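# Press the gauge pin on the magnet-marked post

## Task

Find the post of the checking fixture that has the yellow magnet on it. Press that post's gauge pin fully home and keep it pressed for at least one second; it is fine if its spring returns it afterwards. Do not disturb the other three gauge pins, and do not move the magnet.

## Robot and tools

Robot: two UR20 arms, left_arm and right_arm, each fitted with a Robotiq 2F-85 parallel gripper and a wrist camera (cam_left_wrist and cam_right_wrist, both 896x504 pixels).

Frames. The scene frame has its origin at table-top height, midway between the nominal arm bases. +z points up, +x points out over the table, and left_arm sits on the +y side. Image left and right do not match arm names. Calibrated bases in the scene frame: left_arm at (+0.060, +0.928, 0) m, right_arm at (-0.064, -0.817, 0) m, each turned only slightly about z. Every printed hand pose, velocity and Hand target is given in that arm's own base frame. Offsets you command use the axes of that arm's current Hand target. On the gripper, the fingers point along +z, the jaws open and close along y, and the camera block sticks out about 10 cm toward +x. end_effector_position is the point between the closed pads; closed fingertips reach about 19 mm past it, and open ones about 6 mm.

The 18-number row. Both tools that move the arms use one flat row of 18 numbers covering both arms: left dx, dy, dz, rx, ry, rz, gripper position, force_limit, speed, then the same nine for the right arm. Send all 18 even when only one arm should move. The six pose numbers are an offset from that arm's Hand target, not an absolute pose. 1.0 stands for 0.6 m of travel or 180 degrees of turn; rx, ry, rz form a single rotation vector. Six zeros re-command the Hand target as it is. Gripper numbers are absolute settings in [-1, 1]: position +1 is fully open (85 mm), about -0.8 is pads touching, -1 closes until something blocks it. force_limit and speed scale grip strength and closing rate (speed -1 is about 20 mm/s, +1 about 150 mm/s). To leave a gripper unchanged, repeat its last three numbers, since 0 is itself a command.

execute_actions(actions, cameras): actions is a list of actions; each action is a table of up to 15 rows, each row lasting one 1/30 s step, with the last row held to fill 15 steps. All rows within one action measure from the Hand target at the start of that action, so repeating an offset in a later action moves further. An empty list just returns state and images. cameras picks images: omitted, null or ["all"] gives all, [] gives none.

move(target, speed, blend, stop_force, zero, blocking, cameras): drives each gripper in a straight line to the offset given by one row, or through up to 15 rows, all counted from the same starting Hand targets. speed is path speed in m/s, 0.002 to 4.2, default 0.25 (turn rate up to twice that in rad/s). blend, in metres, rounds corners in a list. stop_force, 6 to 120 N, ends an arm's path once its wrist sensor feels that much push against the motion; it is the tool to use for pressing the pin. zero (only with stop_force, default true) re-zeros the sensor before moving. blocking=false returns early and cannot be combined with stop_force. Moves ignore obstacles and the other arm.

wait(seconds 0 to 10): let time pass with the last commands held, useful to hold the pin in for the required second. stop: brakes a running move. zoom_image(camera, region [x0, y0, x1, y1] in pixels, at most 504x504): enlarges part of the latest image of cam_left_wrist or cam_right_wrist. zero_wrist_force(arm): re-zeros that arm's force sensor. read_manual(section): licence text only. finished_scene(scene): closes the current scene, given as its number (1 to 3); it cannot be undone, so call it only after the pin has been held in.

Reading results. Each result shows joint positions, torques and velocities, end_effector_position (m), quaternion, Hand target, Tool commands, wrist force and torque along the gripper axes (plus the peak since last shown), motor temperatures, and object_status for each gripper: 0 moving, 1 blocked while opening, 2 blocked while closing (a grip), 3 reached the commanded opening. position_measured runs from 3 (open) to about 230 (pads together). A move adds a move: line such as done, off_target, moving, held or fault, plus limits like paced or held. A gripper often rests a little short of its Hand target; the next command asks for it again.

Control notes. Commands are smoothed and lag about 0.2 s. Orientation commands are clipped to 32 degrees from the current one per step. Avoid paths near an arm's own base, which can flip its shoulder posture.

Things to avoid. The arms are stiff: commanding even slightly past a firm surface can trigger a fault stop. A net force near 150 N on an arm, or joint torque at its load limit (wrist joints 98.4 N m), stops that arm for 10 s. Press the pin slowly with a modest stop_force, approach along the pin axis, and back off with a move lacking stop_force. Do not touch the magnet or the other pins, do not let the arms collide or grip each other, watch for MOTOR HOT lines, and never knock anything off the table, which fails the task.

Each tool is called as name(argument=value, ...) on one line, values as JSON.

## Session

execute_actions(actions=[])

Scene clock: 0.00 s.
left_arm: end_effector_position=(+1.6020, +0.5513, +0.3701) position_measured=3 object_status=3 end_effector_quat_wxyz=(-0.049, +0.940, +0.190, +0.279) | right_arm: end_effector_position=(+0.4481, +0.4679, +0.3319) position_measured=3 object_status=3 end_effector_quat_wxyz=(-0.272, +0.502, +0.649, +0.503)
Joint positions: left_arm=[0.193 -0.686 0.985 -2.439 -1.472 -3.319] | right_arm=[4.007 -1.969 -2.772 1.193 2.076 2.519]
Joint velocities: within noise
Joint torques (N m): no reading
Motor temperatures (°C): left_arm=[24 35 26 38 34 34] | right_arm=[28 35 36 37 34 38]
Wrist force (N): no reading
Wrist torque (N m): no reading
Wrist force, peak (N): no reading
Hand target: left_arm +1.6020, +0.5513, +0.3701; -0.049, +0.940, +0.190, +0.279 | right_arm +0.4481, +0.4679, +0.3319; -0.272, +0.502, +0.649, +0.503
Tool commands: left_gripper/position=+1.0 left_gripper/force_limit=+1.0 left_gripper/speed=+1.0 right_gripper/position=+1.0 right_gripper/force_limit=+1.0 right_gripper/speed=+1.0
camera_calibration:
cam_left_wrist: T_world_to_cam=[[0.280319, -0.958405, -0.0536817, 0.116011], [-0.933413, -0.259108, -0.248199, 1.75322], [0.223966, 0.119682, -0.967221, 0.0591923], [0, 0, 0, 1]] pos_world=[1.5907, 0.558373, 0.498626]
cam_right_wrist: T_world_to_cam=[[0.956613, -0.13676, 0.257272, -0.433465], [0.120637, -0.61784, -0.776995, 0.502422], [0.265214, 0.774319, -0.574535, -0.162484], [0, 0, 0, 1]] pos_world=[0.39714, 0.37695, 0.408545]

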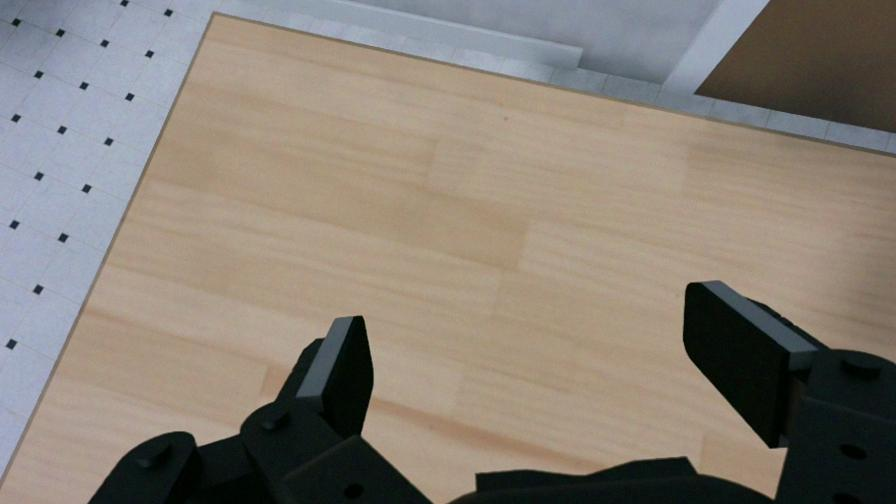

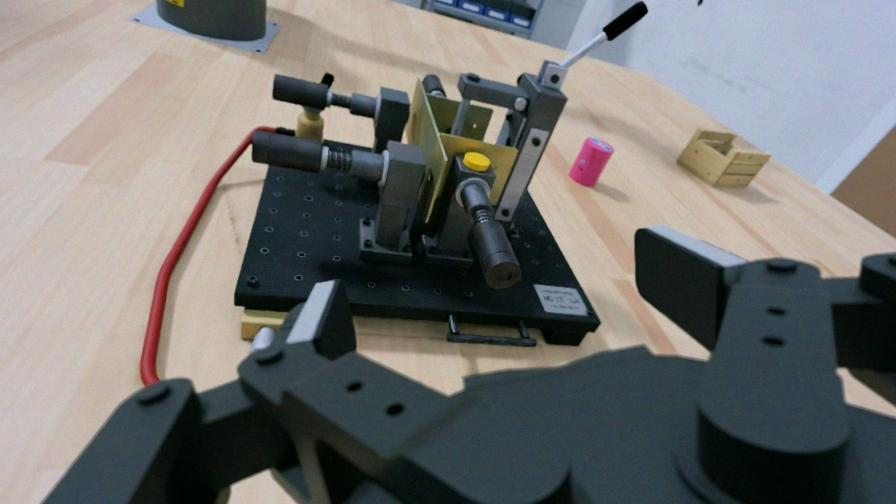

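zoom_image(camera="cam_right_wrist", region=[380, 120, 580, 310])

Scaled by 2.520 from the camera's 896x504 image, which has a finer 1280x720 frame.

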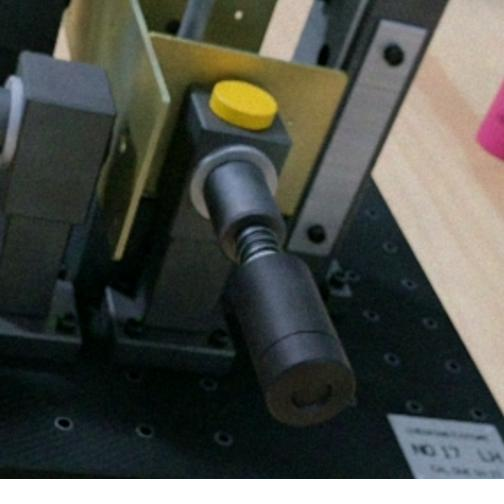

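move(target=[0,0,0,0,0,0,1,1,1,-0.2088,0.0617,0.3347,0.0425,0.0389,0.1166,-1,-1,0], speed=0.2, cameras=["cam_right_wrist"])

zoom_image(camera="cam_right_wrist", region=[400, 80, 650, 330])

Scene clock: 4.83 s.
left_arm: end_effector_position=(+1.6020, +0.5513, +0.3701) position_measured=3 object_status=3 end_effector_quat_wxyz=(-0.049, +0.940, +0.190, +0.279) | right_arm: end_effector_position=(+0.5564, +0.6059, +0.1689) position_measured=232 object_status=3 end_effector_quat_wxyz=(-0.430, +0.561, +0.561, +0.430)
Joint positions: left_arm=[0.193 -0.686 0.985 -2.439 -1.472 -3.319] | right_arm=[3.937 -2.382 -2.456 1.336 2.313 2.893]
Joint torques (N m): left_arm=[3.02 -281.85 -109.01 -10.96 1.98 0.3] | right_arm=[-18.98 134.54 15.17 13.89 7.31 5.75]
Wrist force (N): left_arm=[0.5 0.2 -0.2] | right_arm=[-0.5 0.4 -0.2]
Wrist torque (N m): left_arm=[0.04 -0.08 0.00] | right_arm=[0.13 0.26 -0.33]
Wrist force, peak (N): left_arm=[0.7 -0.5 -0.3] | right_arm=[-2.2 1.8 1.7]
Hand target: left_arm +1.6020, +0.5513, +0.3701; -0.049, +0.940, +0.190, +0.279 | right_arm +0.5564, +0.6060, +0.1688; -0.430, +0.561, +0.561, +0.430
Off the commanded pose: left_arm 0.000 m, 0 deg | right_arm 0.000 m, 0 deg.
move: done
camera_calibration:
cam_right_wrist: T_world_to_cam=[[0.983945, -0.110661, -0.140023, -0.440044], [-0.177361, -0.518876, -0.836248, 0.563877], [0.0198852, 0.847657, -0.530172, -0.307179], [0, 0, 0, 1]] pos_world=[0.539097, 0.504269, 0.247067]
Images, in order (width x height): cam_right_wrist 896x504.

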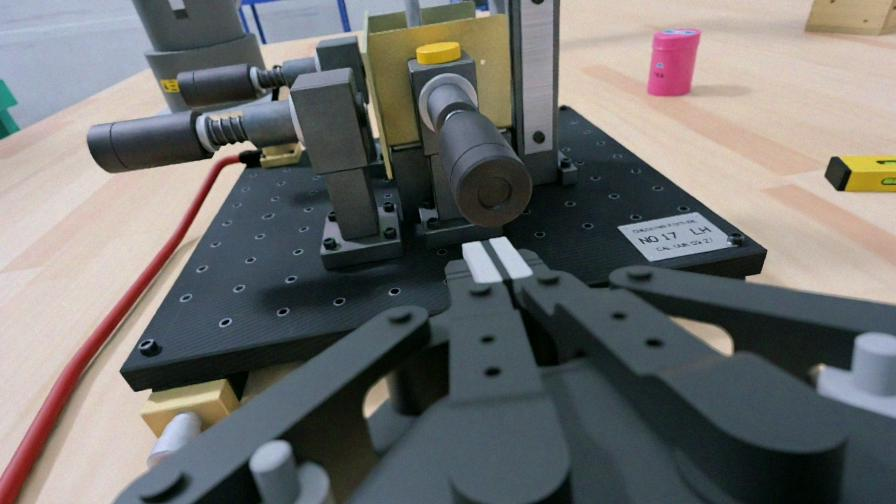

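Scaled by 2.016 from the camera's 896x504 image, which has a finer 1280x720 frame.

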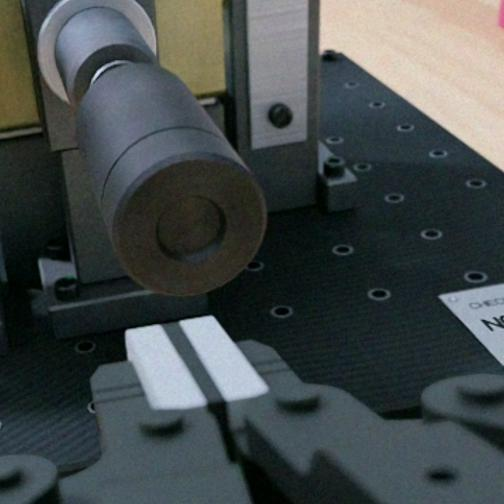

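move(target=[0,0,0,0,0,0,1,1,1,0.0017,0.0217,0.0255,0.0097,0,-0.0026,-1,-1,0], speed=0.08, cameras=["cam_right_wrist"])

zoom_image(camera="cam_right_wrist", region=[400, 80, 650, 330])

Scene clock: 6.80 s.
left_arm: end_effector_position=(+1.6020, +0.5513, +0.3701) position_measured=3 object_status=3 end_effector_quat_wxyz=(-0.049, +0.940, +0.190, +0.279) | right_arm: end_effector_position=(+0.5694, +0.6210, +0.1658) position_measured=232 object_status=3 end_effector_quat_wxyz=(-0.437, +0.552, +0.570, +0.423)
Joint positions: left_arm=[0.193 -0.686 0.985 -2.439 -1.472 -3.319] | right_arm=[3.928 -2.381 -2.419 1.284 2.351 2.873]
Joint torques (N m): left_arm=[-0.35 -279.63 -108.09 -11.33 3.07 0.36] | right_arm=[-23.01 179.99 15.97 2.19 7.33 -7.47]
Wrist force (N): left_arm=[0.4 0.5 -0.3] | right_arm=[-0.4 0.1 0.2]
Wrist torque (N m): left_arm=[0.10 -0.06 0.00] | right_arm=[0.14 0.27 -0.27]
Wrist force, peak (N): left_arm=[0.7 -0.2 -0.3] | right_arm=[-0.6 0.1 -0.8]
Hand target: left_arm +1.6020, +0.5513, +0.3701; -0.049, +0.940, +0.190, +0.279 | right_arm +0.5695, +0.6211, +0.1658; -0.437, +0.552, +0.570, +0.423
Off the commanded pose: left_arm 0.000 m, 0 deg | right_arm 0.000 m, 0 deg.
move: done
camera_calibration:
cam_right_wrist: T_world_to_cam=[[0.986901, -0.0797236, -0.140254, -0.472546], [-0.161184, -0.524104, -0.836263, 0.565432], [-0.00683768, 0.847915, -0.530088, -0.306753], [0, 0, 0, 1]] pos_world=[0.555397, 0.518772, 0.243967]
Images, in order (width x height): cam_right_wrist 896x504.

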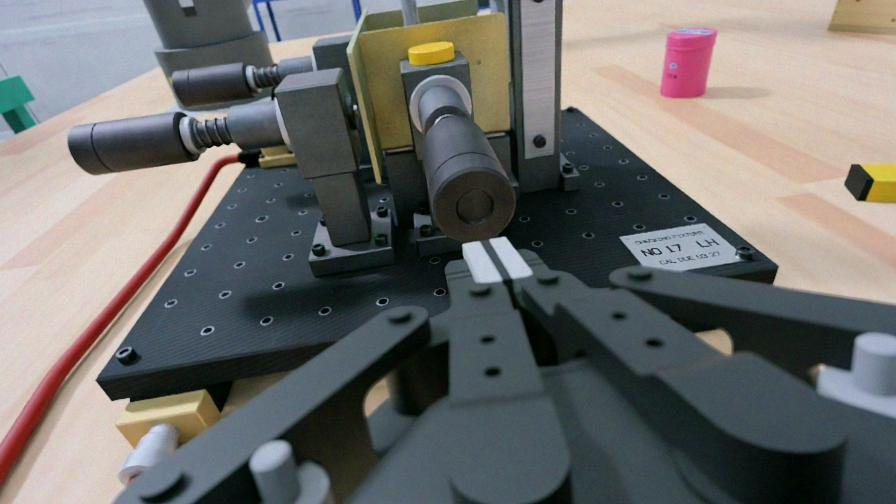

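Scaled by 2.016 from the camera's 896x504 image, which has a finer 1280x720 frame.

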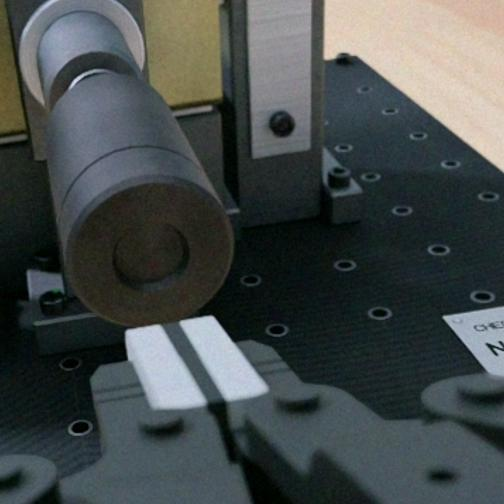

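move(target=[[0,0,0,0,0,0,1,1,1,0.0085,0,0.0028,0,0,0,-1,-1,0],[0,0,0,0,0,0,1,1,1,0.0223,0,0.0543,0,0,0,-1,-1,0],[0,0,0,0,0,0,1,1,1,0.0375,0,0.1107,0,0,0,-1,-1,0]], speed=[0.04,0.02,0.006], stop_force=22, cameras=["cam_right_wrist"])

zoom_image(camera="cam_right_wrist", region=[400, 80, 650, 330])

Scene clock: 14.50 s.
left_arm: end_effector_position=(+1.6020, +0.5513, +0.3701) position_measured=3 object_status=3 end_effector_quat_wxyz=(-0.049, +0.940, +0.190, +0.279) | right_arm: end_effector_position=(+0.5676, +0.6808, +0.1703) position_measured=232 object_status=3 end_effector_quat_wxyz=(-0.437, +0.552, +0.570, +0.423)
Joint positions: left_arm=[0.193 -0.686 0.985 -2.439 -1.472 -3.319] | right_arm=[3.994 -2.372 -2.376 1.254 2.289 2.905]
Joint torques (N m): left_arm=[8.55 -285.89 -115.22 -11.41 4.8 2.11] | right_arm=[0.98 175.91 5.31 8.5 8.34 -5.8]
Wrist force (N): left_arm=[0.2 0.0 -0.2] | right_arm=[-5.5 3.9 -25.6]
Wrist torque (N m): left_arm=[0.01 -0.02 0.00] | right_arm=[-0.06 0.37 -0.13]
Wrist force, peak (N): left_arm=[0.7 -0.3 -0.3] | right_arm=[-11.0 4.0 -46.8]
Hand target: left_arm +1.6020, +0.5513, +0.3701; -0.049, +0.940, +0.190, +0.279 | right_arm +0.5676, +0.6808, +0.1703; -0.437, +0.552, +0.570, +0.423 (not the last commanded pose)
Off the commanded pose: left_arm 0.000 m, 0 deg | right_arm 0.010 m, 0 deg.
move: contact (right_arm); path passed 2 of 3 targets
camera_calibration:
cam_right_wrist: T_world_to_cam=[[0.986916, -0.0795879, -0.140226, -0.465465], [-0.161088, -0.524127, -0.836266, 0.600208], [-0.00693949, 0.847913, -0.53009, -0.355028], [0, 0, 0, 1]] pos_world=[0.553597, 0.578572, 0.248467]
Images, in order (width x height): cam_right_wrist 896x504.

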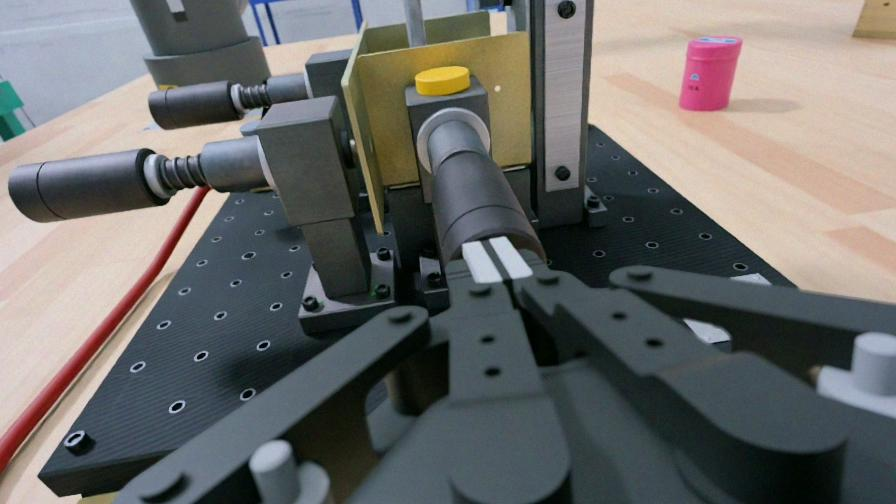

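Scaled by 2.016 from the camera's 896x504 image, which has a finer 1280x720 frame.

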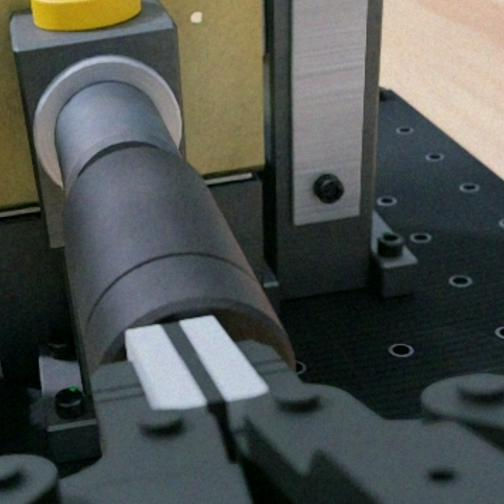

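move(target=[0,0,0,0,0,0,1,1,1,0.0043,0,0.0161,0,0,0,-1,-1,0], speed=0.005, stop_force=15, cameras=[])

wait(seconds=1.2, cameras=[])

Scene clock: 15.47 s.
left_arm: end_effector_position=(+1.6020, +0.5513, +0.3701) position_measured=3 object_status=3 end_effector_quat_wxyz=(-0.049, +0.940, +0.190, +0.279) | right_arm: end_effector_position=(+0.5676, +0.6810, +0.1703) position_measured=232 object_status=3 end_effector_quat_wxyz=(-0.437, +0.552, +0.570, +0.423)
Joint positions: left_arm=[0.193 -0.686 0.985 -2.439 -1.472 -3.319] | right_arm=[3.994 -2.372 -2.376 1.254 2.289 2.905]
Joint torques (N m): left_arm=[6.85 -286.3 -115.17 -11.02 5.12 2.47] | right_arm=[22.27 174.95 17.57 5.6 10.11 2.71]
Wrist force (N): left_arm=[0.3 -0.3 0.0] | right_arm=[-10.9 5.5 -52.9]
Wrist torque (N m): left_arm=[-0.04 -0.03 0.00] | right_arm=[-0.15 0.42 -0.10]
Wrist force, peak (N): left_arm=[0.4 -0.3 -0.4] | right_arm=[-11.0 6.0 -57.8]
Hand target: left_arm +1.6020, +0.5513, +0.3701; -0.049, +0.940, +0.190, +0.279 | right_arm +0.5675, +0.6809, +0.1703; -0.437, +0.552, +0.570, +0.423 (not the last commanded pose)
Off the commanded pose: left_arm 0.000 m, 0 deg | right_arm 0.010 m, 0 deg.
move: contact (right_arm)
No camera images: "cameras" was empty.

Scene clock: 16.67 s.
left_arm: end_effector_position=(+1.6020, +0.5513, +0.3701) position_measured=3 object_status=3 end_effector_quat_wxyz=(-0.049, +0.940, +0.190, +0.279) | right_arm: end_effector_position=(+0.5675, +0.6809, +0.1703) position_measured=232 object_status=3 end_effector_quat_wxyz=(-0.437, +0.552, +0.570, +0.423)
Joint positions: left_arm=[0.193 -0.686 0.985 -2.439 -1.472 -3.319] | right_arm=[3.994 -2.372 -2.376 1.254 2.289 2.905]
Joint torques (N m): left_arm=[4.06 -289.56 -117.25 -11.17 5.82 2.47] | right_arm=[13.22 177.55 13.09 9.76 9.76 2.29]
Wrist force (N): left_arm=[0.5 -0.1 -0.1] | right_arm=[-8.8 7.7 -45.2]
Wrist torque (N m): left_arm=[-0.01 -0.07 -0.01] | right_arm=[-0.15 0.44 -0.09]
Wrist force, peak (N): left_arm=[0.5 -0.2 -0.2] | right_arm=[-11.3 6.2 -52.0]
Hand target: left_arm +1.6020, +0.5513, +0.3701; -0.049, +0.940, +0.190, +0.279 | right_arm +0.5675, +0.6809, +0.1703; -0.437, +0.552, +0.570, +0.423 (not the last commanded pose)
Tool commands: left_gripper/position=+1.0 left_gripper/force_limit=+1.0 left_gripper/speed=+1.0 right_gripper/position=-1.0 right_gripper/force_limit=-1.0 right_gripper/speed=+0.0
Off the commanded pose: left_arm 0.000 m, 0 deg | right_arm 0.010 m, 0 deg.
wait: 1.20 s; at rest by 0.17 s
No camera images: "cameras" was empty.

Stiff stop (0.2 mm for +25 N): fully in. Retreat.

move(target=[0,0,0,0,0,0,1,1,1,-0.0259,0,-0.1127,0,0,0,-1,-1,0], speed=0.1, cameras=["cam_right_wrist"])

Scene clock: 18.00 s.
left_arm: end_effector_position=(+1.6020, +0.5513, +0.3701) position_measured=3 object_status=3 end_effector_quat_wxyz=(-0.049, +0.940, +0.190, +0.279) | right_arm: end_effector_position=(+0.5697, +0.6118, +0.1729) position_measured=232 object_status=3 end_effector_quat_wxyz=(-0.437, +0.552, +0.570, +0.423)
Joint positions: left_arm=[0.193 -0.686 0.985 -2.439 -1.472 -3.319] | right_arm=[3.917 -2.369 -2.427 1.277 2.362 2.867]
Joint torques (N m): left_arm=[3.98 -291.73 -118.22 -10.7 5.21 2.16] | right_arm=[-17.66 173.85 -13.71 13.1 5.62 -6.96]
Wrist force (N): left_arm=[0.3 0.1 -0.1] | right_arm=[-0.3 0.0 -0.2]
Wrist torque (N m): left_arm=[0.03 -0.04 -0.01] | right_arm=[0.12 0.24 -0.29]
Wrist force, peak (N): left_arm=[0.7 0.1 -0.2] | right_arm=[-8.7 7.8 -45.4]
Hand target: left_arm +1.6020, +0.5513, +0.3701; -0.049, +0.940, +0.190, +0.279 | right_arm +0.5697, +0.6116, +0.1729; -0.437, +0.552, +0.570, +0.423
Off the commanded pose: left_arm 0.000 m, 0 deg | right_arm 0.000 m, 0 deg.
move: done
camera_calibration:
cam_right_wrist: T_world_to_cam=[[0.986932, -0.0795258, -0.140148, -0.472739], [-0.16099, -0.524091, -0.836308, 0.56641], [-0.00694257, 0.847941, -0.530045, -0.295206], [0, 0, 0, 1]] pos_world=[0.555698, 0.509572, 0.250967]
Images, in order (width x height): cam_right_wrist 896x504.

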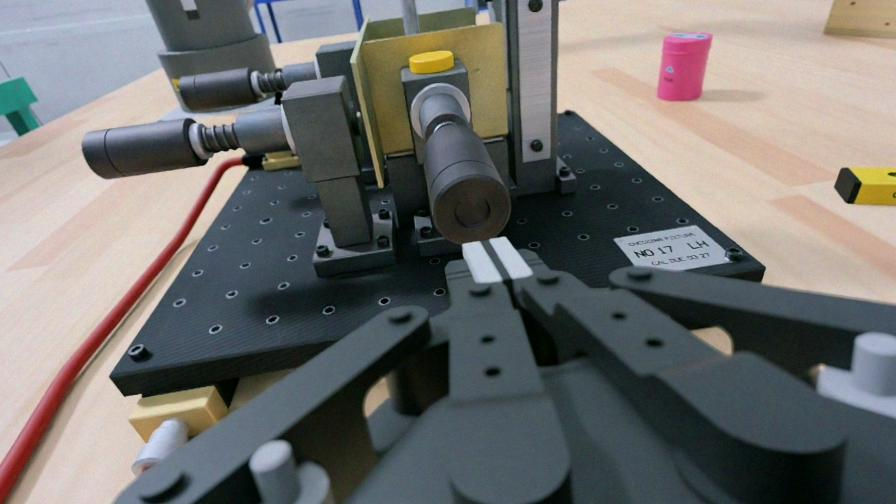

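finished_scene(scene=2)

The scene is finished: the task was done.


## Next scene

The same job, from a new start.

execute_actions(actions=[])

Scene clock: 0.00 s.
left_arm: end_effector_position=(+0.3071, -0.4220, +0.1602) position_measured=3 object_status=3 end_effector_quat_wxyz=(+0.066, +0.956, -0.074, +0.275) | right_arm: end_effector_position=(+0.4900, -0.3027, +0.2369) position_measured=3 object_status=3 end_effector_quat_wxyz=(+0.548, -0.467, -0.511, -0.471)
Joint positions: left_arm=[-1.763 -1.739 2.857 -2.766 -1.003 1.555] | right_arm=[2.511 -2.074 -2.06 -2.212 2.389 -0.015]
Joint velocities: within noise
Joint torques (N m): no reading
Motor temperatures (°C): left_arm=[24 35 26 38 34 33] | right_arm=[28 35 35 36 33 38]
Wrist force (N): no reading
Wrist torque (N m): no reading
Wrist force, peak (N): no reading
Hand target: left_arm +0.3071, -0.4220, +0.1602; +0.066, +0.956, -0.074, +0.275 | right_arm +0.4900, -0.3027, +0.2369; +0.548, -0.467, -0.511, -0.471
Tool commands: left_gripper/position=+1.0 left_gripper/force_limit=+1.0 left_gripper/speed=+1.0 right_gripper/position=+1.0 right_gripper/force_limit=+1.0 right_gripper/speed=+1.0
camera_calibration:
cam_left_wrist: T_world_to_cam=[[-0.285835, -0.958093, 0.0188626, -0.30276], [-0.929607, 0.27245, -0.248197, 0.463413], [0.232657, -0.0884782, -0.968526, 0.172428], [0, 0, 0, 1]] pos_world=[0.304136, -0.401073, 0.28773]
cam_right_wrist: T_world_to_cam=[[0.978979, 0.0562001, -0.196068, -0.399553], [-0.174505, -0.266853, -0.947807, 0.238768], [-0.105588, 0.962097, -0.251436, 0.530477], [0, 0, 0, 1]] pos_world=[0.488832, -0.424199, 0.281347]

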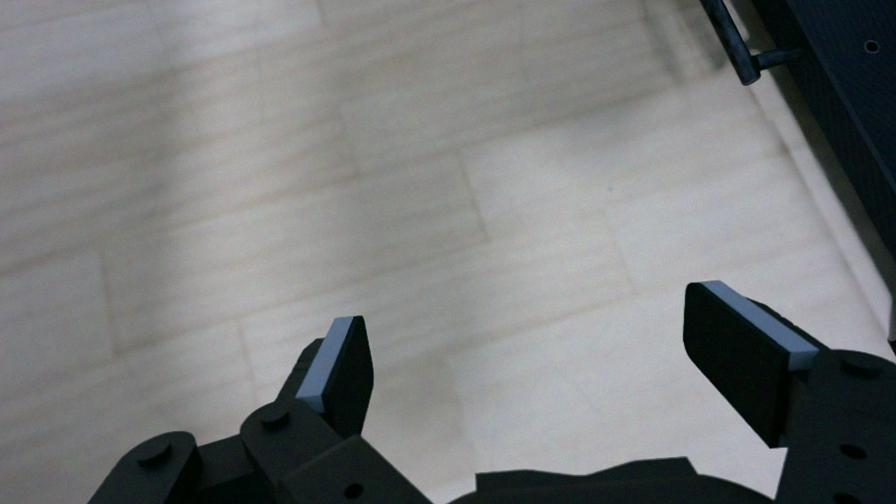

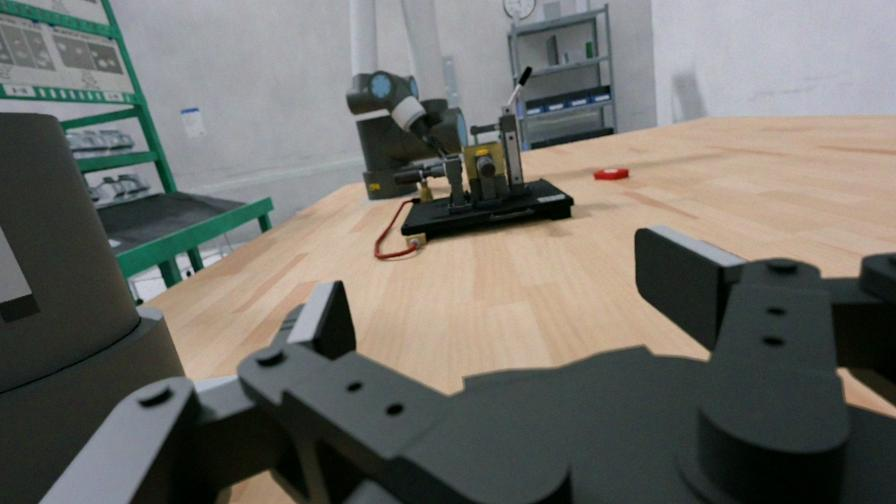

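zoom_image(camera="cam_right_wrist", region=[350, 50, 620, 270])

zoom_image(camera="cam_right_wrist", region=[380, 100, 540, 220])

Scaled by 1.867 from the camera's 896x504 image, which has a finer 1280x720 frame.

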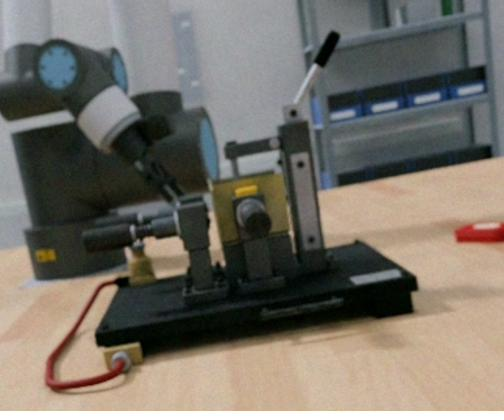

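Scaled by 3.150 from the camera's 896x504 image, which has a finer 1280x720 frame.

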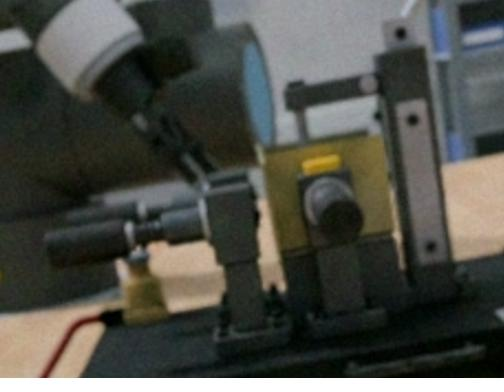

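move(target=[0,0,0,0,0,0,1,1,1,0.3325,0.0765,0.597,0,-0.264,0,-1,-1,0], speed=0.35, cameras=["cam_right_wrist"])

Scene clock: 3.27 s.
left_arm: end_effector_position=(+0.3071, -0.4220, +0.1602) position_measured=3 object_status=3 end_effector_quat_wxyz=(+0.066, +0.956, -0.074, +0.275) | right_arm: end_effector_position=(+0.4994, +0.0504, +0.4500) position_measured=232 object_status=3 end_effector_quat_wxyz=(-0.295, +0.617, +0.688, +0.243)
Joint positions: left_arm=[-1.763 -1.739 2.857 -2.766 -1.003 1.555] | right_arm=[3.172 -1.254 -2.386 -1.194 2.348 1.442]
Joint torques (N m): left_arm=[4.02 -10.42 -57.75 -8.82 3.72 -0.92] | right_arm=[25.5 35.7 84.52 15.03 -0.15 4.75]
Wrist force (N): left_arm=[0.0 -0.2 -0.2] | right_arm=[-0.1 1.5 1.6]
Wrist torque (N m): left_arm=[-0.04 0.00 0.00] | right_arm=[0.85 0.08 -0.20]
Wrist force, peak (N): left_arm=[0.1 -0.4 -0.4] | right_arm=[3.9 2.8 3.0]
Hand target: left_arm +0.3071, -0.4220, +0.1602; +0.066, +0.956, -0.074, +0.275 | right_arm +0.4994, +0.0504, +0.4500; -0.295, +0.617, +0.688, +0.243
Off the commanded pose: left_arm 0.000 m, 0 deg | right_arm 0.000 m, 0 deg.
move: done
camera_calibration:
cam_right_wrist: T_world_to_cam=[[0.99443, -0.044843, -0.0953822, -0.434825], [-0.0839001, -0.884536, -0.458866, 0.302482], [-0.0637921, 0.464312, -0.883371, 0.53399], [0, 0, 0, 1]] pos_world=[0.491846, 0.000119118, 0.569036]
Images, in order (width x height): cam_right_wrist 896x504.

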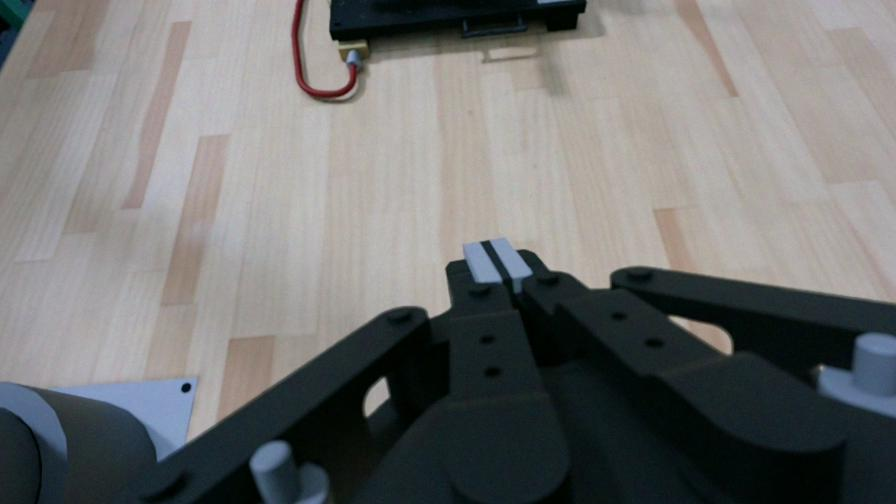

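move(target=[0,0,0,0,0,0,1,1,1,0.223,0.0955,0.762,0,0.167,0,-1,-1,0], speed=0.3, cameras=["cam_right_wrist"])

zoom_image(camera="cam_right_wrist", region=[400, 60, 600, 260])

Scene clock: 6.40 s.
left_arm: end_effector_position=(+0.3071, -0.4220, +0.1602) position_measured=3 object_status=3 end_effector_quat_wxyz=(+0.066, +0.956, -0.074, +0.275) | right_arm: end_effector_position=(+0.4986, +0.4710, +0.2192) position_measured=232 object_status=3 end_effector_quat_wxyz=(-0.464, +0.533, +0.588, +0.394)
Joint positions: left_arm=[-1.763 -1.739 2.857 -2.766 -1.003 1.555] | right_arm=[3.776 -2.288 -2.59 1.23 2.578 2.734]
Joint torques (N m): left_arm=[2.56 -3.37 -59.56 -7.9 3.82 -0.43] | right_arm=[20.13 116.94 6.73 12.66 -1.35 5.07]
Wrist force (N): left_arm=[0.0 -0.2 -0.1] | right_arm=[-0.1 0.2 0.8]
Wrist torque (N m): left_arm=[-0.03 0.00 0.00] | right_arm=[0.20 0.00 -0.10]
Wrist force, peak (N): left_arm=[0.4 0.1 -0.4] | right_arm=[-1.0 1.4 4.8]
Hand target: left_arm +0.3071, -0.4220, +0.1602; +0.066, +0.956, -0.074, +0.275 | right_arm +0.4986, +0.4711, +0.2192; -0.464, +0.533, +0.588, +0.394
Off the commanded pose: left_arm 0.000 m, 0 deg | right_arm 0.000 m, 0 deg.
move: done
camera_calibration:
cam_right_wrist: T_world_to_cam=[[0.985507, 0.0097037, -0.169357, -0.442131], [-0.137463, -0.539306, -0.830814, 0.514203], [-0.0993974, 0.842054, -0.530156, -0.10292], [0, 0, 0, 1]] pos_world=[0.496178, 0.368267, 0.297766]
Images, in order (width x height): cam_right_wrist 896x504.

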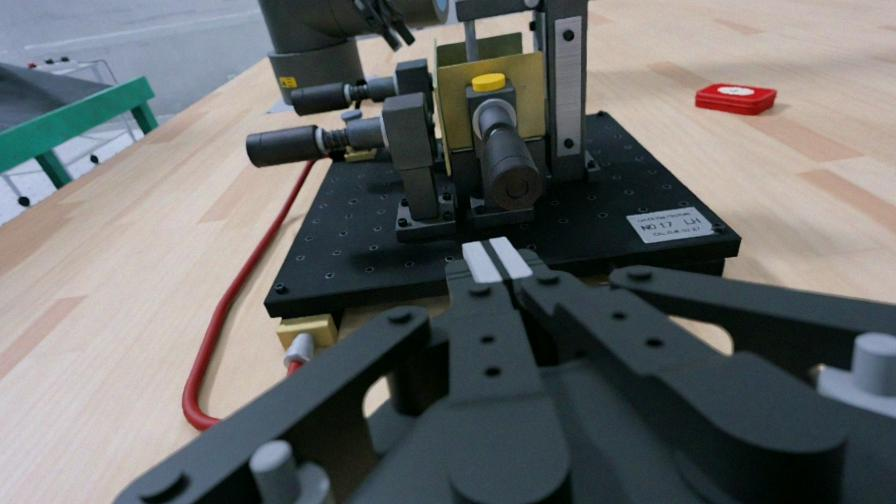

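Scaled by 2.520 from the camera's 896x504 image, which has a finer 1280x720 frame.

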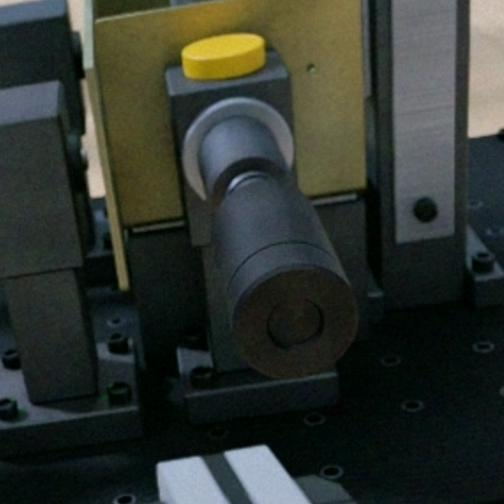

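move(target=[0,0,0,0,0,0,1,1,1,-0.0262,0.0538,0.1583,-0.0322,0.001,0.0086,-1,-1,0], speed=0.1, cameras=["cam_right_wrist"])

zoom_image(camera="cam_right_wrist", region=[400, 80, 650, 330])

Scene clock: 8.83 s.
left_arm: end_effector_position=(+0.3071, -0.4220, +0.1602) position_measured=3 object_status=3 end_effector_quat_wxyz=(+0.066, +0.956, -0.074, +0.275) | right_arm: end_effector_position=(+0.5187, +0.5618, +0.1785) position_measured=232 object_status=3 end_effector_quat_wxyz=(-0.442, +0.563, +0.559, +0.418)
Joint positions: left_arm=[-1.763 -1.739 2.857 -2.766 -1.003 1.555] | right_arm=[3.919 -2.378 -2.527 1.389 2.354 2.903]
Joint torques (N m): left_arm=[8.83 -8.63 -60.14 -7.91 4.31 -1.02] | right_arm=[18.02 126.5 5.24 12.85 -2.29 5.92]
Wrist force (N): left_arm=[0.0 0.2 0.0] | right_arm=[0.4 0.1 1.1]
Wrist torque (N m): left_arm=[0.05 0.00 0.00] | right_arm=[0.28 -0.06 -0.14]
Wrist force, peak (N): left_arm=[0.0 -0.2 -0.4] | right_arm=[0.1 0.2 2.9]
Hand target: left_arm +0.3071, -0.4220, +0.1602; +0.066, +0.956, -0.074, +0.275 | right_arm +0.5188, +0.5619, +0.1785; -0.442, +0.563, +0.559, +0.418
Off the commanded pose: left_arm 0.000 m, 0 deg | right_arm 0.000 m, 0 deg.
move: done
camera_calibration:
cam_right_wrist: T_world_to_cam=[[0.981121, -0.0934532, -0.169315, -0.409538], [-0.193096, -0.521928, -0.830846, 0.551173], [-0.010725, 0.847854, -0.530121, -0.24812], [0, 0, 0, 1]] pos_world=[0.505574, 0.45977, 0.257066]
Images, in order (width x height): cam_right_wrist 896x504.

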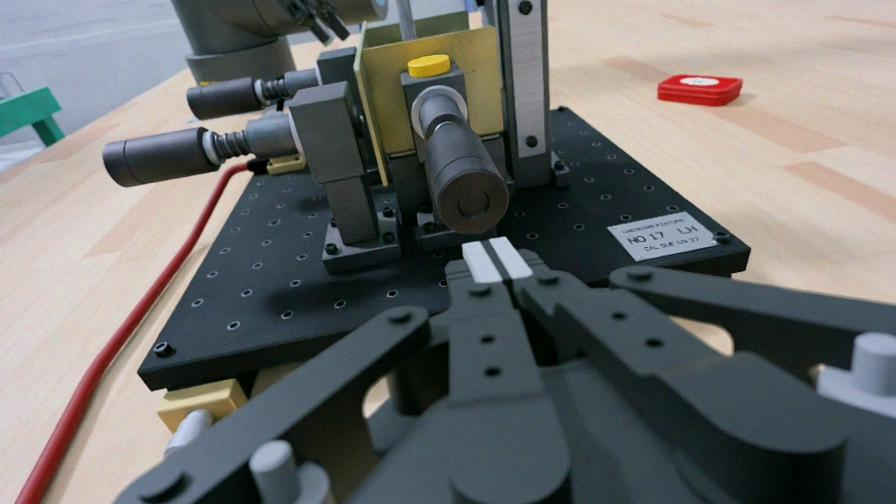

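Scaled by 2.016 from the camera's 896x504 image, which has a finer 1280x720 frame.

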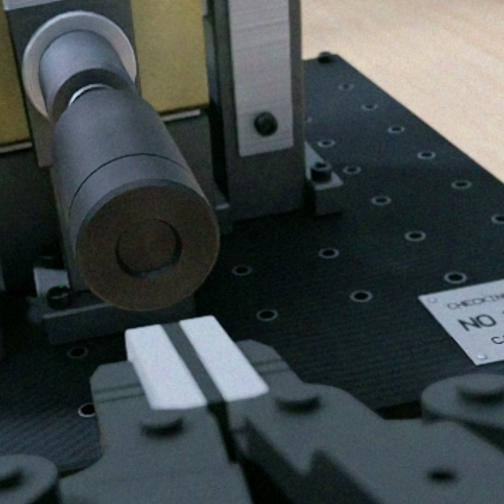

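move(target=[0,0,0,0,0,0,1,1,1,-0.0077,0.0127,0.0528,0,0,0,-1,-1,0], speed=0.08, cameras=["cam_right_wrist"])

zoom_image(camera="cam_right_wrist", region=[400, 80, 650, 330])

Scene clock: 11.27 s.
left_arm: end_effector_position=(+0.3071, -0.4220, +0.1602) position_measured=3 object_status=3 end_effector_quat_wxyz=(+0.066, +0.956, -0.074, +0.275) | right_arm: end_effector_position=(+0.5254, +0.5912, +0.1656) position_measured=232 object_status=3 end_effector_quat_wxyz=(-0.442, +0.563, +0.559, +0.418)
Joint positions: left_arm=[-1.763 -1.739 2.857 -2.766 -1.003 1.555] | right_arm=[3.948 -2.396 -2.494 1.384 2.327 2.917]
Joint torques (N m): left_arm=[10.83 -5.98 -62.14 -7.14 4.28 -1.24] | right_arm=[18.38 124.11 11.2 3.56 -3.31 5.94]
Wrist force (N): left_arm=[-0.1 0.1 -0.1] | right_arm=[0.0 0.1 1.1]
Wrist torque (N m): left_arm=[0.02 0.02 0.00] | right_arm=[0.30 -0.01 -0.14]
Wrist force, peak (N): left_arm=[0.5 0.1 -0.3] | right_arm=[0.1 0.5 2.2]
Hand target: left_arm +0.3071, -0.4220, +0.1602; +0.066, +0.956, -0.074, +0.275 | right_arm +0.5255, +0.5914, +0.1656; -0.442, +0.563, +0.559, +0.418
Off the commanded pose: left_arm 0.000 m, 0 deg | right_arm 0.000 m, 0 deg.
move: done
camera_calibration:
cam_right_wrist: T_world_to_cam=[[0.981121, -0.0934532, -0.169315, -0.415539], [-0.193096, -0.521928, -0.830846, 0.557146], [-0.010725, 0.847854, -0.530121, -0.279899], [0, 0, 0, 1]] pos_world=[0.512274, 0.48927, 0.244166]
Images, in order (width x height): cam_right_wrist 896x504.

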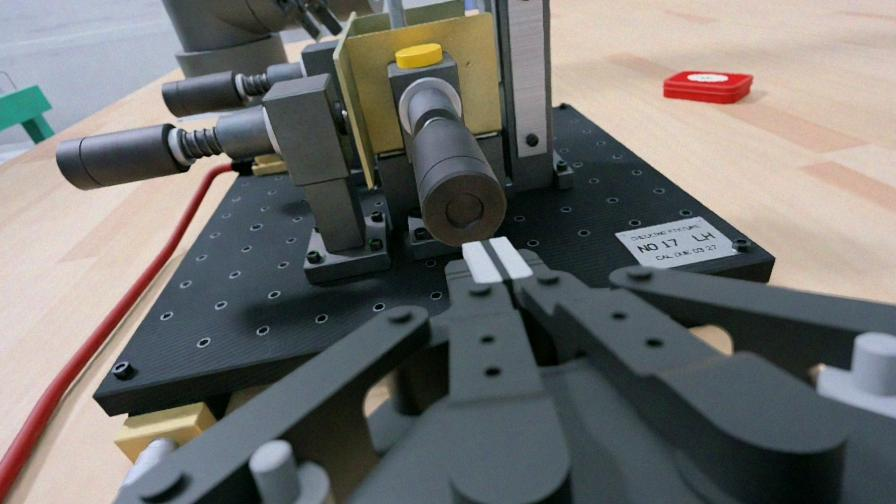

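Scaled by 2.016 from the camera's 896x504 image, which has a finer 1280x720 frame.

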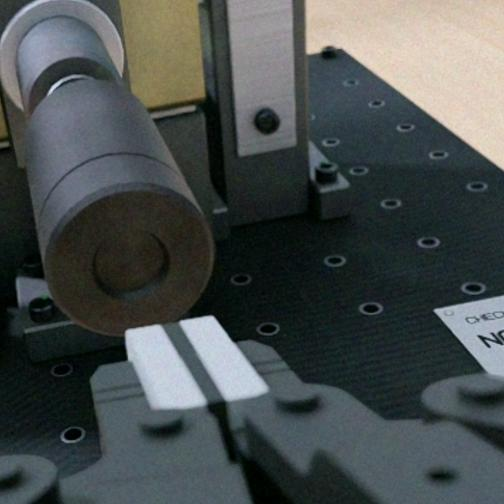

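move(target=[[0,0,0,0,0,0,1,1,1,-0.0035,-0.0017,0.0062,0,0,0,-1,-1,0],[0,0,0,0,0,0,1,1,1,0.0147,-0.0022,0.0737,0,0,0,-1,-1,0],[0,0,0,0,0,0,1,1,1,0.0318,-0.0028,0.1382,0,0,0,-1,-1,0]], speed=[0.04,0.025,0.006], stop_force=22, cameras=["cam_right_wrist"])

zoom_image(camera="cam_right_wrist", region=[400, 80, 650, 330])

Scene clock: 16.77 s.
left_arm: end_effector_position=(+0.3071, -0.4220, +0.1602) position_measured=3 object_status=3 end_effector_quat_wxyz=(+0.066, +0.956, -0.074, +0.275) | right_arm: end_effector_position=(+0.5230, +0.6489, +0.1627) position_measured=232 object_status=3 end_effector_quat_wxyz=(-0.442, +0.563, +0.559, +0.418)
Joint positions: left_arm=[-1.763 -1.739 2.857 -2.766 -1.003 1.555] | right_arm=[4.018 -2.395 -2.452 1.362 2.261 2.95]
Joint torques (N m): left_arm=[12.01 -4.99 -69.58 -8.29 4.56 -0.62] | right_arm=[-5.11 153.12 -1.97 8.27 7.18 -6.43]
Wrist force (N): left_arm=[-0.1 -0.1 -0.1] | right_arm=[-3.5 3.3 -23.2]
Wrist torque (N m): left_arm=[-0.02 0.03 0.00] | right_arm=[0.24 0.14 -0.06]
Wrist force, peak (N): left_arm=[0.2 -0.1 -0.5] | right_arm=[-7.8 3.9 -46.2]
Hand target: left_arm +0.3071, -0.4220, +0.1602; +0.066, +0.956, -0.074, +0.275 | right_arm +0.5230, +0.6489, +0.1626; -0.442, +0.563, +0.559, +0.418 (not the last commanded pose)
Off the commanded pose: left_arm 0.000 m, 0 deg | right_arm 0.027 m, 0 deg.
move: contact (right_arm); path passed 2 of 3 targets
camera_calibration:
cam_right_wrist: T_world_to_cam=[[0.981119, -0.093459, -0.169324, -0.408188], [-0.193106, -0.521927, -0.830844, 0.584321], [-0.0107248, 0.847855, -0.53012, -0.330299], [0, 0, 0, 1]] pos_world=[0.509774, 0.54687, 0.241266]
Images, in order (width x height): cam_right_wrist 896x504.

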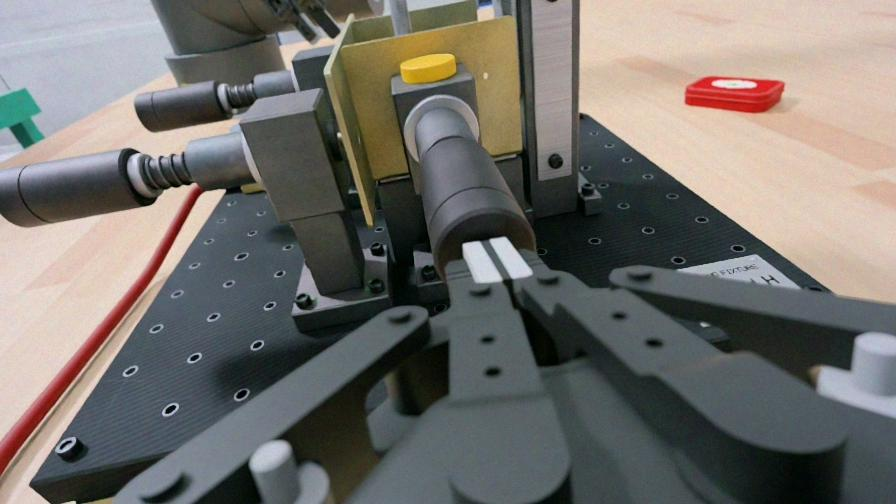

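Scaled by 2.016 from the camera's 896x504 image, which has a finer 1280x720 frame.

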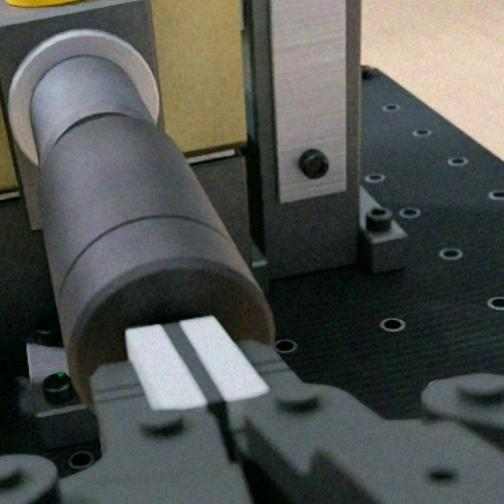

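move(target=[0,0,0,0,0,0,1,1,1,0.0043,0,0.0161,0,0,0,-1,-1,0], speed=0.005, stop_force=15, cameras=[])

wait(seconds=1.2, cameras=[])

Scene clock: 17.93 s.
left_arm: end_effector_position=(+0.3071, -0.4220, +0.1602) position_measured=3 object_status=3 end_effector_quat_wxyz=(+0.066, +0.956, -0.074, +0.275) | right_arm: end_effector_position=(+0.5229, +0.6490, +0.1626) position_measured=232 object_status=3 end_effector_quat_wxyz=(-0.442, +0.563, +0.559, +0.418)
Joint positions: left_arm=[-1.763 -1.739 2.857 -2.766 -1.003 1.555] | right_arm=[4.018 -2.395 -2.452 1.362 2.261 2.95]
Joint torques (N m): left_arm=[10.99 -2.92 -67.4 -7.97 4.52 -0.77] | right_arm=[13.79 159.49 3.68 7.13 8.59 -1.65]
Wrist force (N): left_arm=[0.2 0.3 -0.1] | right_arm=[-7.2 6.1 -42.8]
Wrist torque (N m): left_arm=[0.06 -0.04 0.00] | right_arm=[0.17 0.29 -0.03]
Wrist force, peak (N): left_arm=[-0.3 0.3 -0.5] | right_arm=[-8.4 5.7 -54.4]
Hand target: left_arm +0.3071, -0.4220, +0.1602; +0.066, +0.956, -0.074, +0.275 | right_arm +0.5229, +0.6490, +0.1627; -0.442, +0.563, +0.559, +0.418 (not the last commanded pose)
Off the commanded pose: left_arm 0.000 m, 0 deg | right_arm 0.010 m, 0 deg.
move: contact (right_arm)
No camera images: "cameras" was empty.

Scene clock: 19.13 s.
left_arm: end_effector_position=(+0.3071, -0.4220, +0.1602) position_measured=3 object_status=3 end_effector_quat_wxyz=(+0.066, +0.956, -0.074, +0.275) | right_arm: end_effector_position=(+0.5229, +0.6490, +0.1627) position_measured=232 object_status=3 end_effector_quat_wxyz=(-0.442, +0.563, +0.559, +0.418)
Joint positions: left_arm=[-1.763 -1.739 2.857 -2.766 -1.003 1.555] | right_arm=[4.018 -2.395 -2.452 1.362 2.261 2.95]
Joint torques (N m): left_arm=[15.98 -4.37 -70.96 -8.26 3.96 -1.12] | right_arm=[11.36 157.37 3.3 7.96 8.93 -4.24]
Wrist force (N): left_arm=[-0.2 -0.1 -0.1] | right_arm=[-5.9 6.4 -41.2]
Wrist torque (N m): left_arm=[-0.01 0.04 0.00] | right_arm=[0.19 0.25 -0.03]
Wrist force, peak (N): left_arm=[-0.4 0.0 0.2] | right_arm=[-6.6 6.2 -43.0]
Hand target: left_arm +0.3071, -0.4220, +0.1602; +0.066, +0.956, -0.074, +0.275 | right_arm +0.5229, +0.6490, +0.1627; -0.442, +0.563, +0.559, +0.418 (not the last commanded pose)
Tool commands: left_gripper/position=+1.0 left_gripper/force_limit=+1.0 left_gripper/speed=+1.0 right_gripper/position=-1.0 right_gripper/force_limit=-1.0 right_gripper/speed=+0.0
Off the commanded pose: left_arm 0.000 m, 0 deg | right_arm 0.010 m, 0 deg.
wait: 1.20 s; at rest by 0.17 s
No camera images: "cameras" was empty.

move(target=[0,0,0,0,0,0,1,1,1,-0.0259,0,-0.1,0,0,0,-1,-1,0], speed=0.1, cameras=["cam_right_wrist"])

finished_scene(scene=3)

Scene clock: 20.37 s.
left_arm: end_effector_position=(+0.3071, -0.4220, +0.1602) position_measured=3 object_status=3 end_effector_quat_wxyz=(+0.066, +0.956, -0.074, +0.275) | right_arm: end_effector_position=(+0.5240, +0.5872, +0.1632) position_measured=232 object_status=3 end_effector_quat_wxyz=(-0.442, +0.563, +0.559, +0.418) end_effector_velocity=(-0.001, -0.002, -0.001) end_effector_angular_velocity=(-0.001, +0.002, +0.002)
Joint positions: left_arm=[-1.763 -1.739 2.857 -2.766 -1.003 1.555] | right_arm=[3.945 -2.402 -2.497 1.393 2.33 2.916]
Joint velocities: left_arm=[within noise] | right_arm=[-0.002 -0.001 -0.001 0 0.005 -0.001]
Joint torques (N m): left_arm=[13.55 -5.47 -72.74 -8.99 4.57 -0.52] | right_arm=[-28.13 133.89 -25.98 12.54 6.68 -7.99]
Wrist force (N): left_arm=[-0.1 0.2 0.1] | right_arm=[0.1 0.1 1.0]
Wrist torque (N m): left_arm=[0.04 0.03 0.00] | right_arm=[0.31 0.00 -0.14]
Wrist force, peak (N): left_arm=[0.2 -0.2 -0.4] | right_arm=[-6.4 6.5 -40.9]
Hand target: left_arm +0.3071, -0.4220, +0.1602; +0.066, +0.956, -0.074, +0.275 | right_arm +0.5240, +0.5870, +0.1632; -0.442, +0.563, +0.559, +0.418
Off the commanded pose: left_arm 0.000 m, 0 deg | right_arm 0.000 m, 0 deg.
move: done
camera_calibration:
cam_right_wrist: T_world_to_cam=[[0.981138, -0.0934065, -0.169243, -0.415004], [-0.19301, -0.521938, -0.830859, 0.552706], [-0.0107266, 0.847853, -0.530122, -0.277708], [0, 0, 0, 1]] pos_world=[0.510875, 0.48517, 0.241766]
Images, in order (width x height): cam_right_wrist 896x504.

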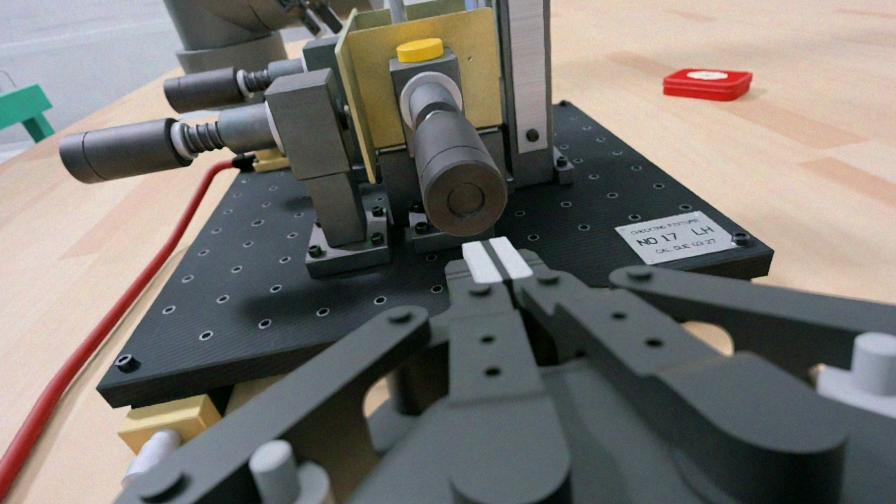

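The scene is finished: the task was done.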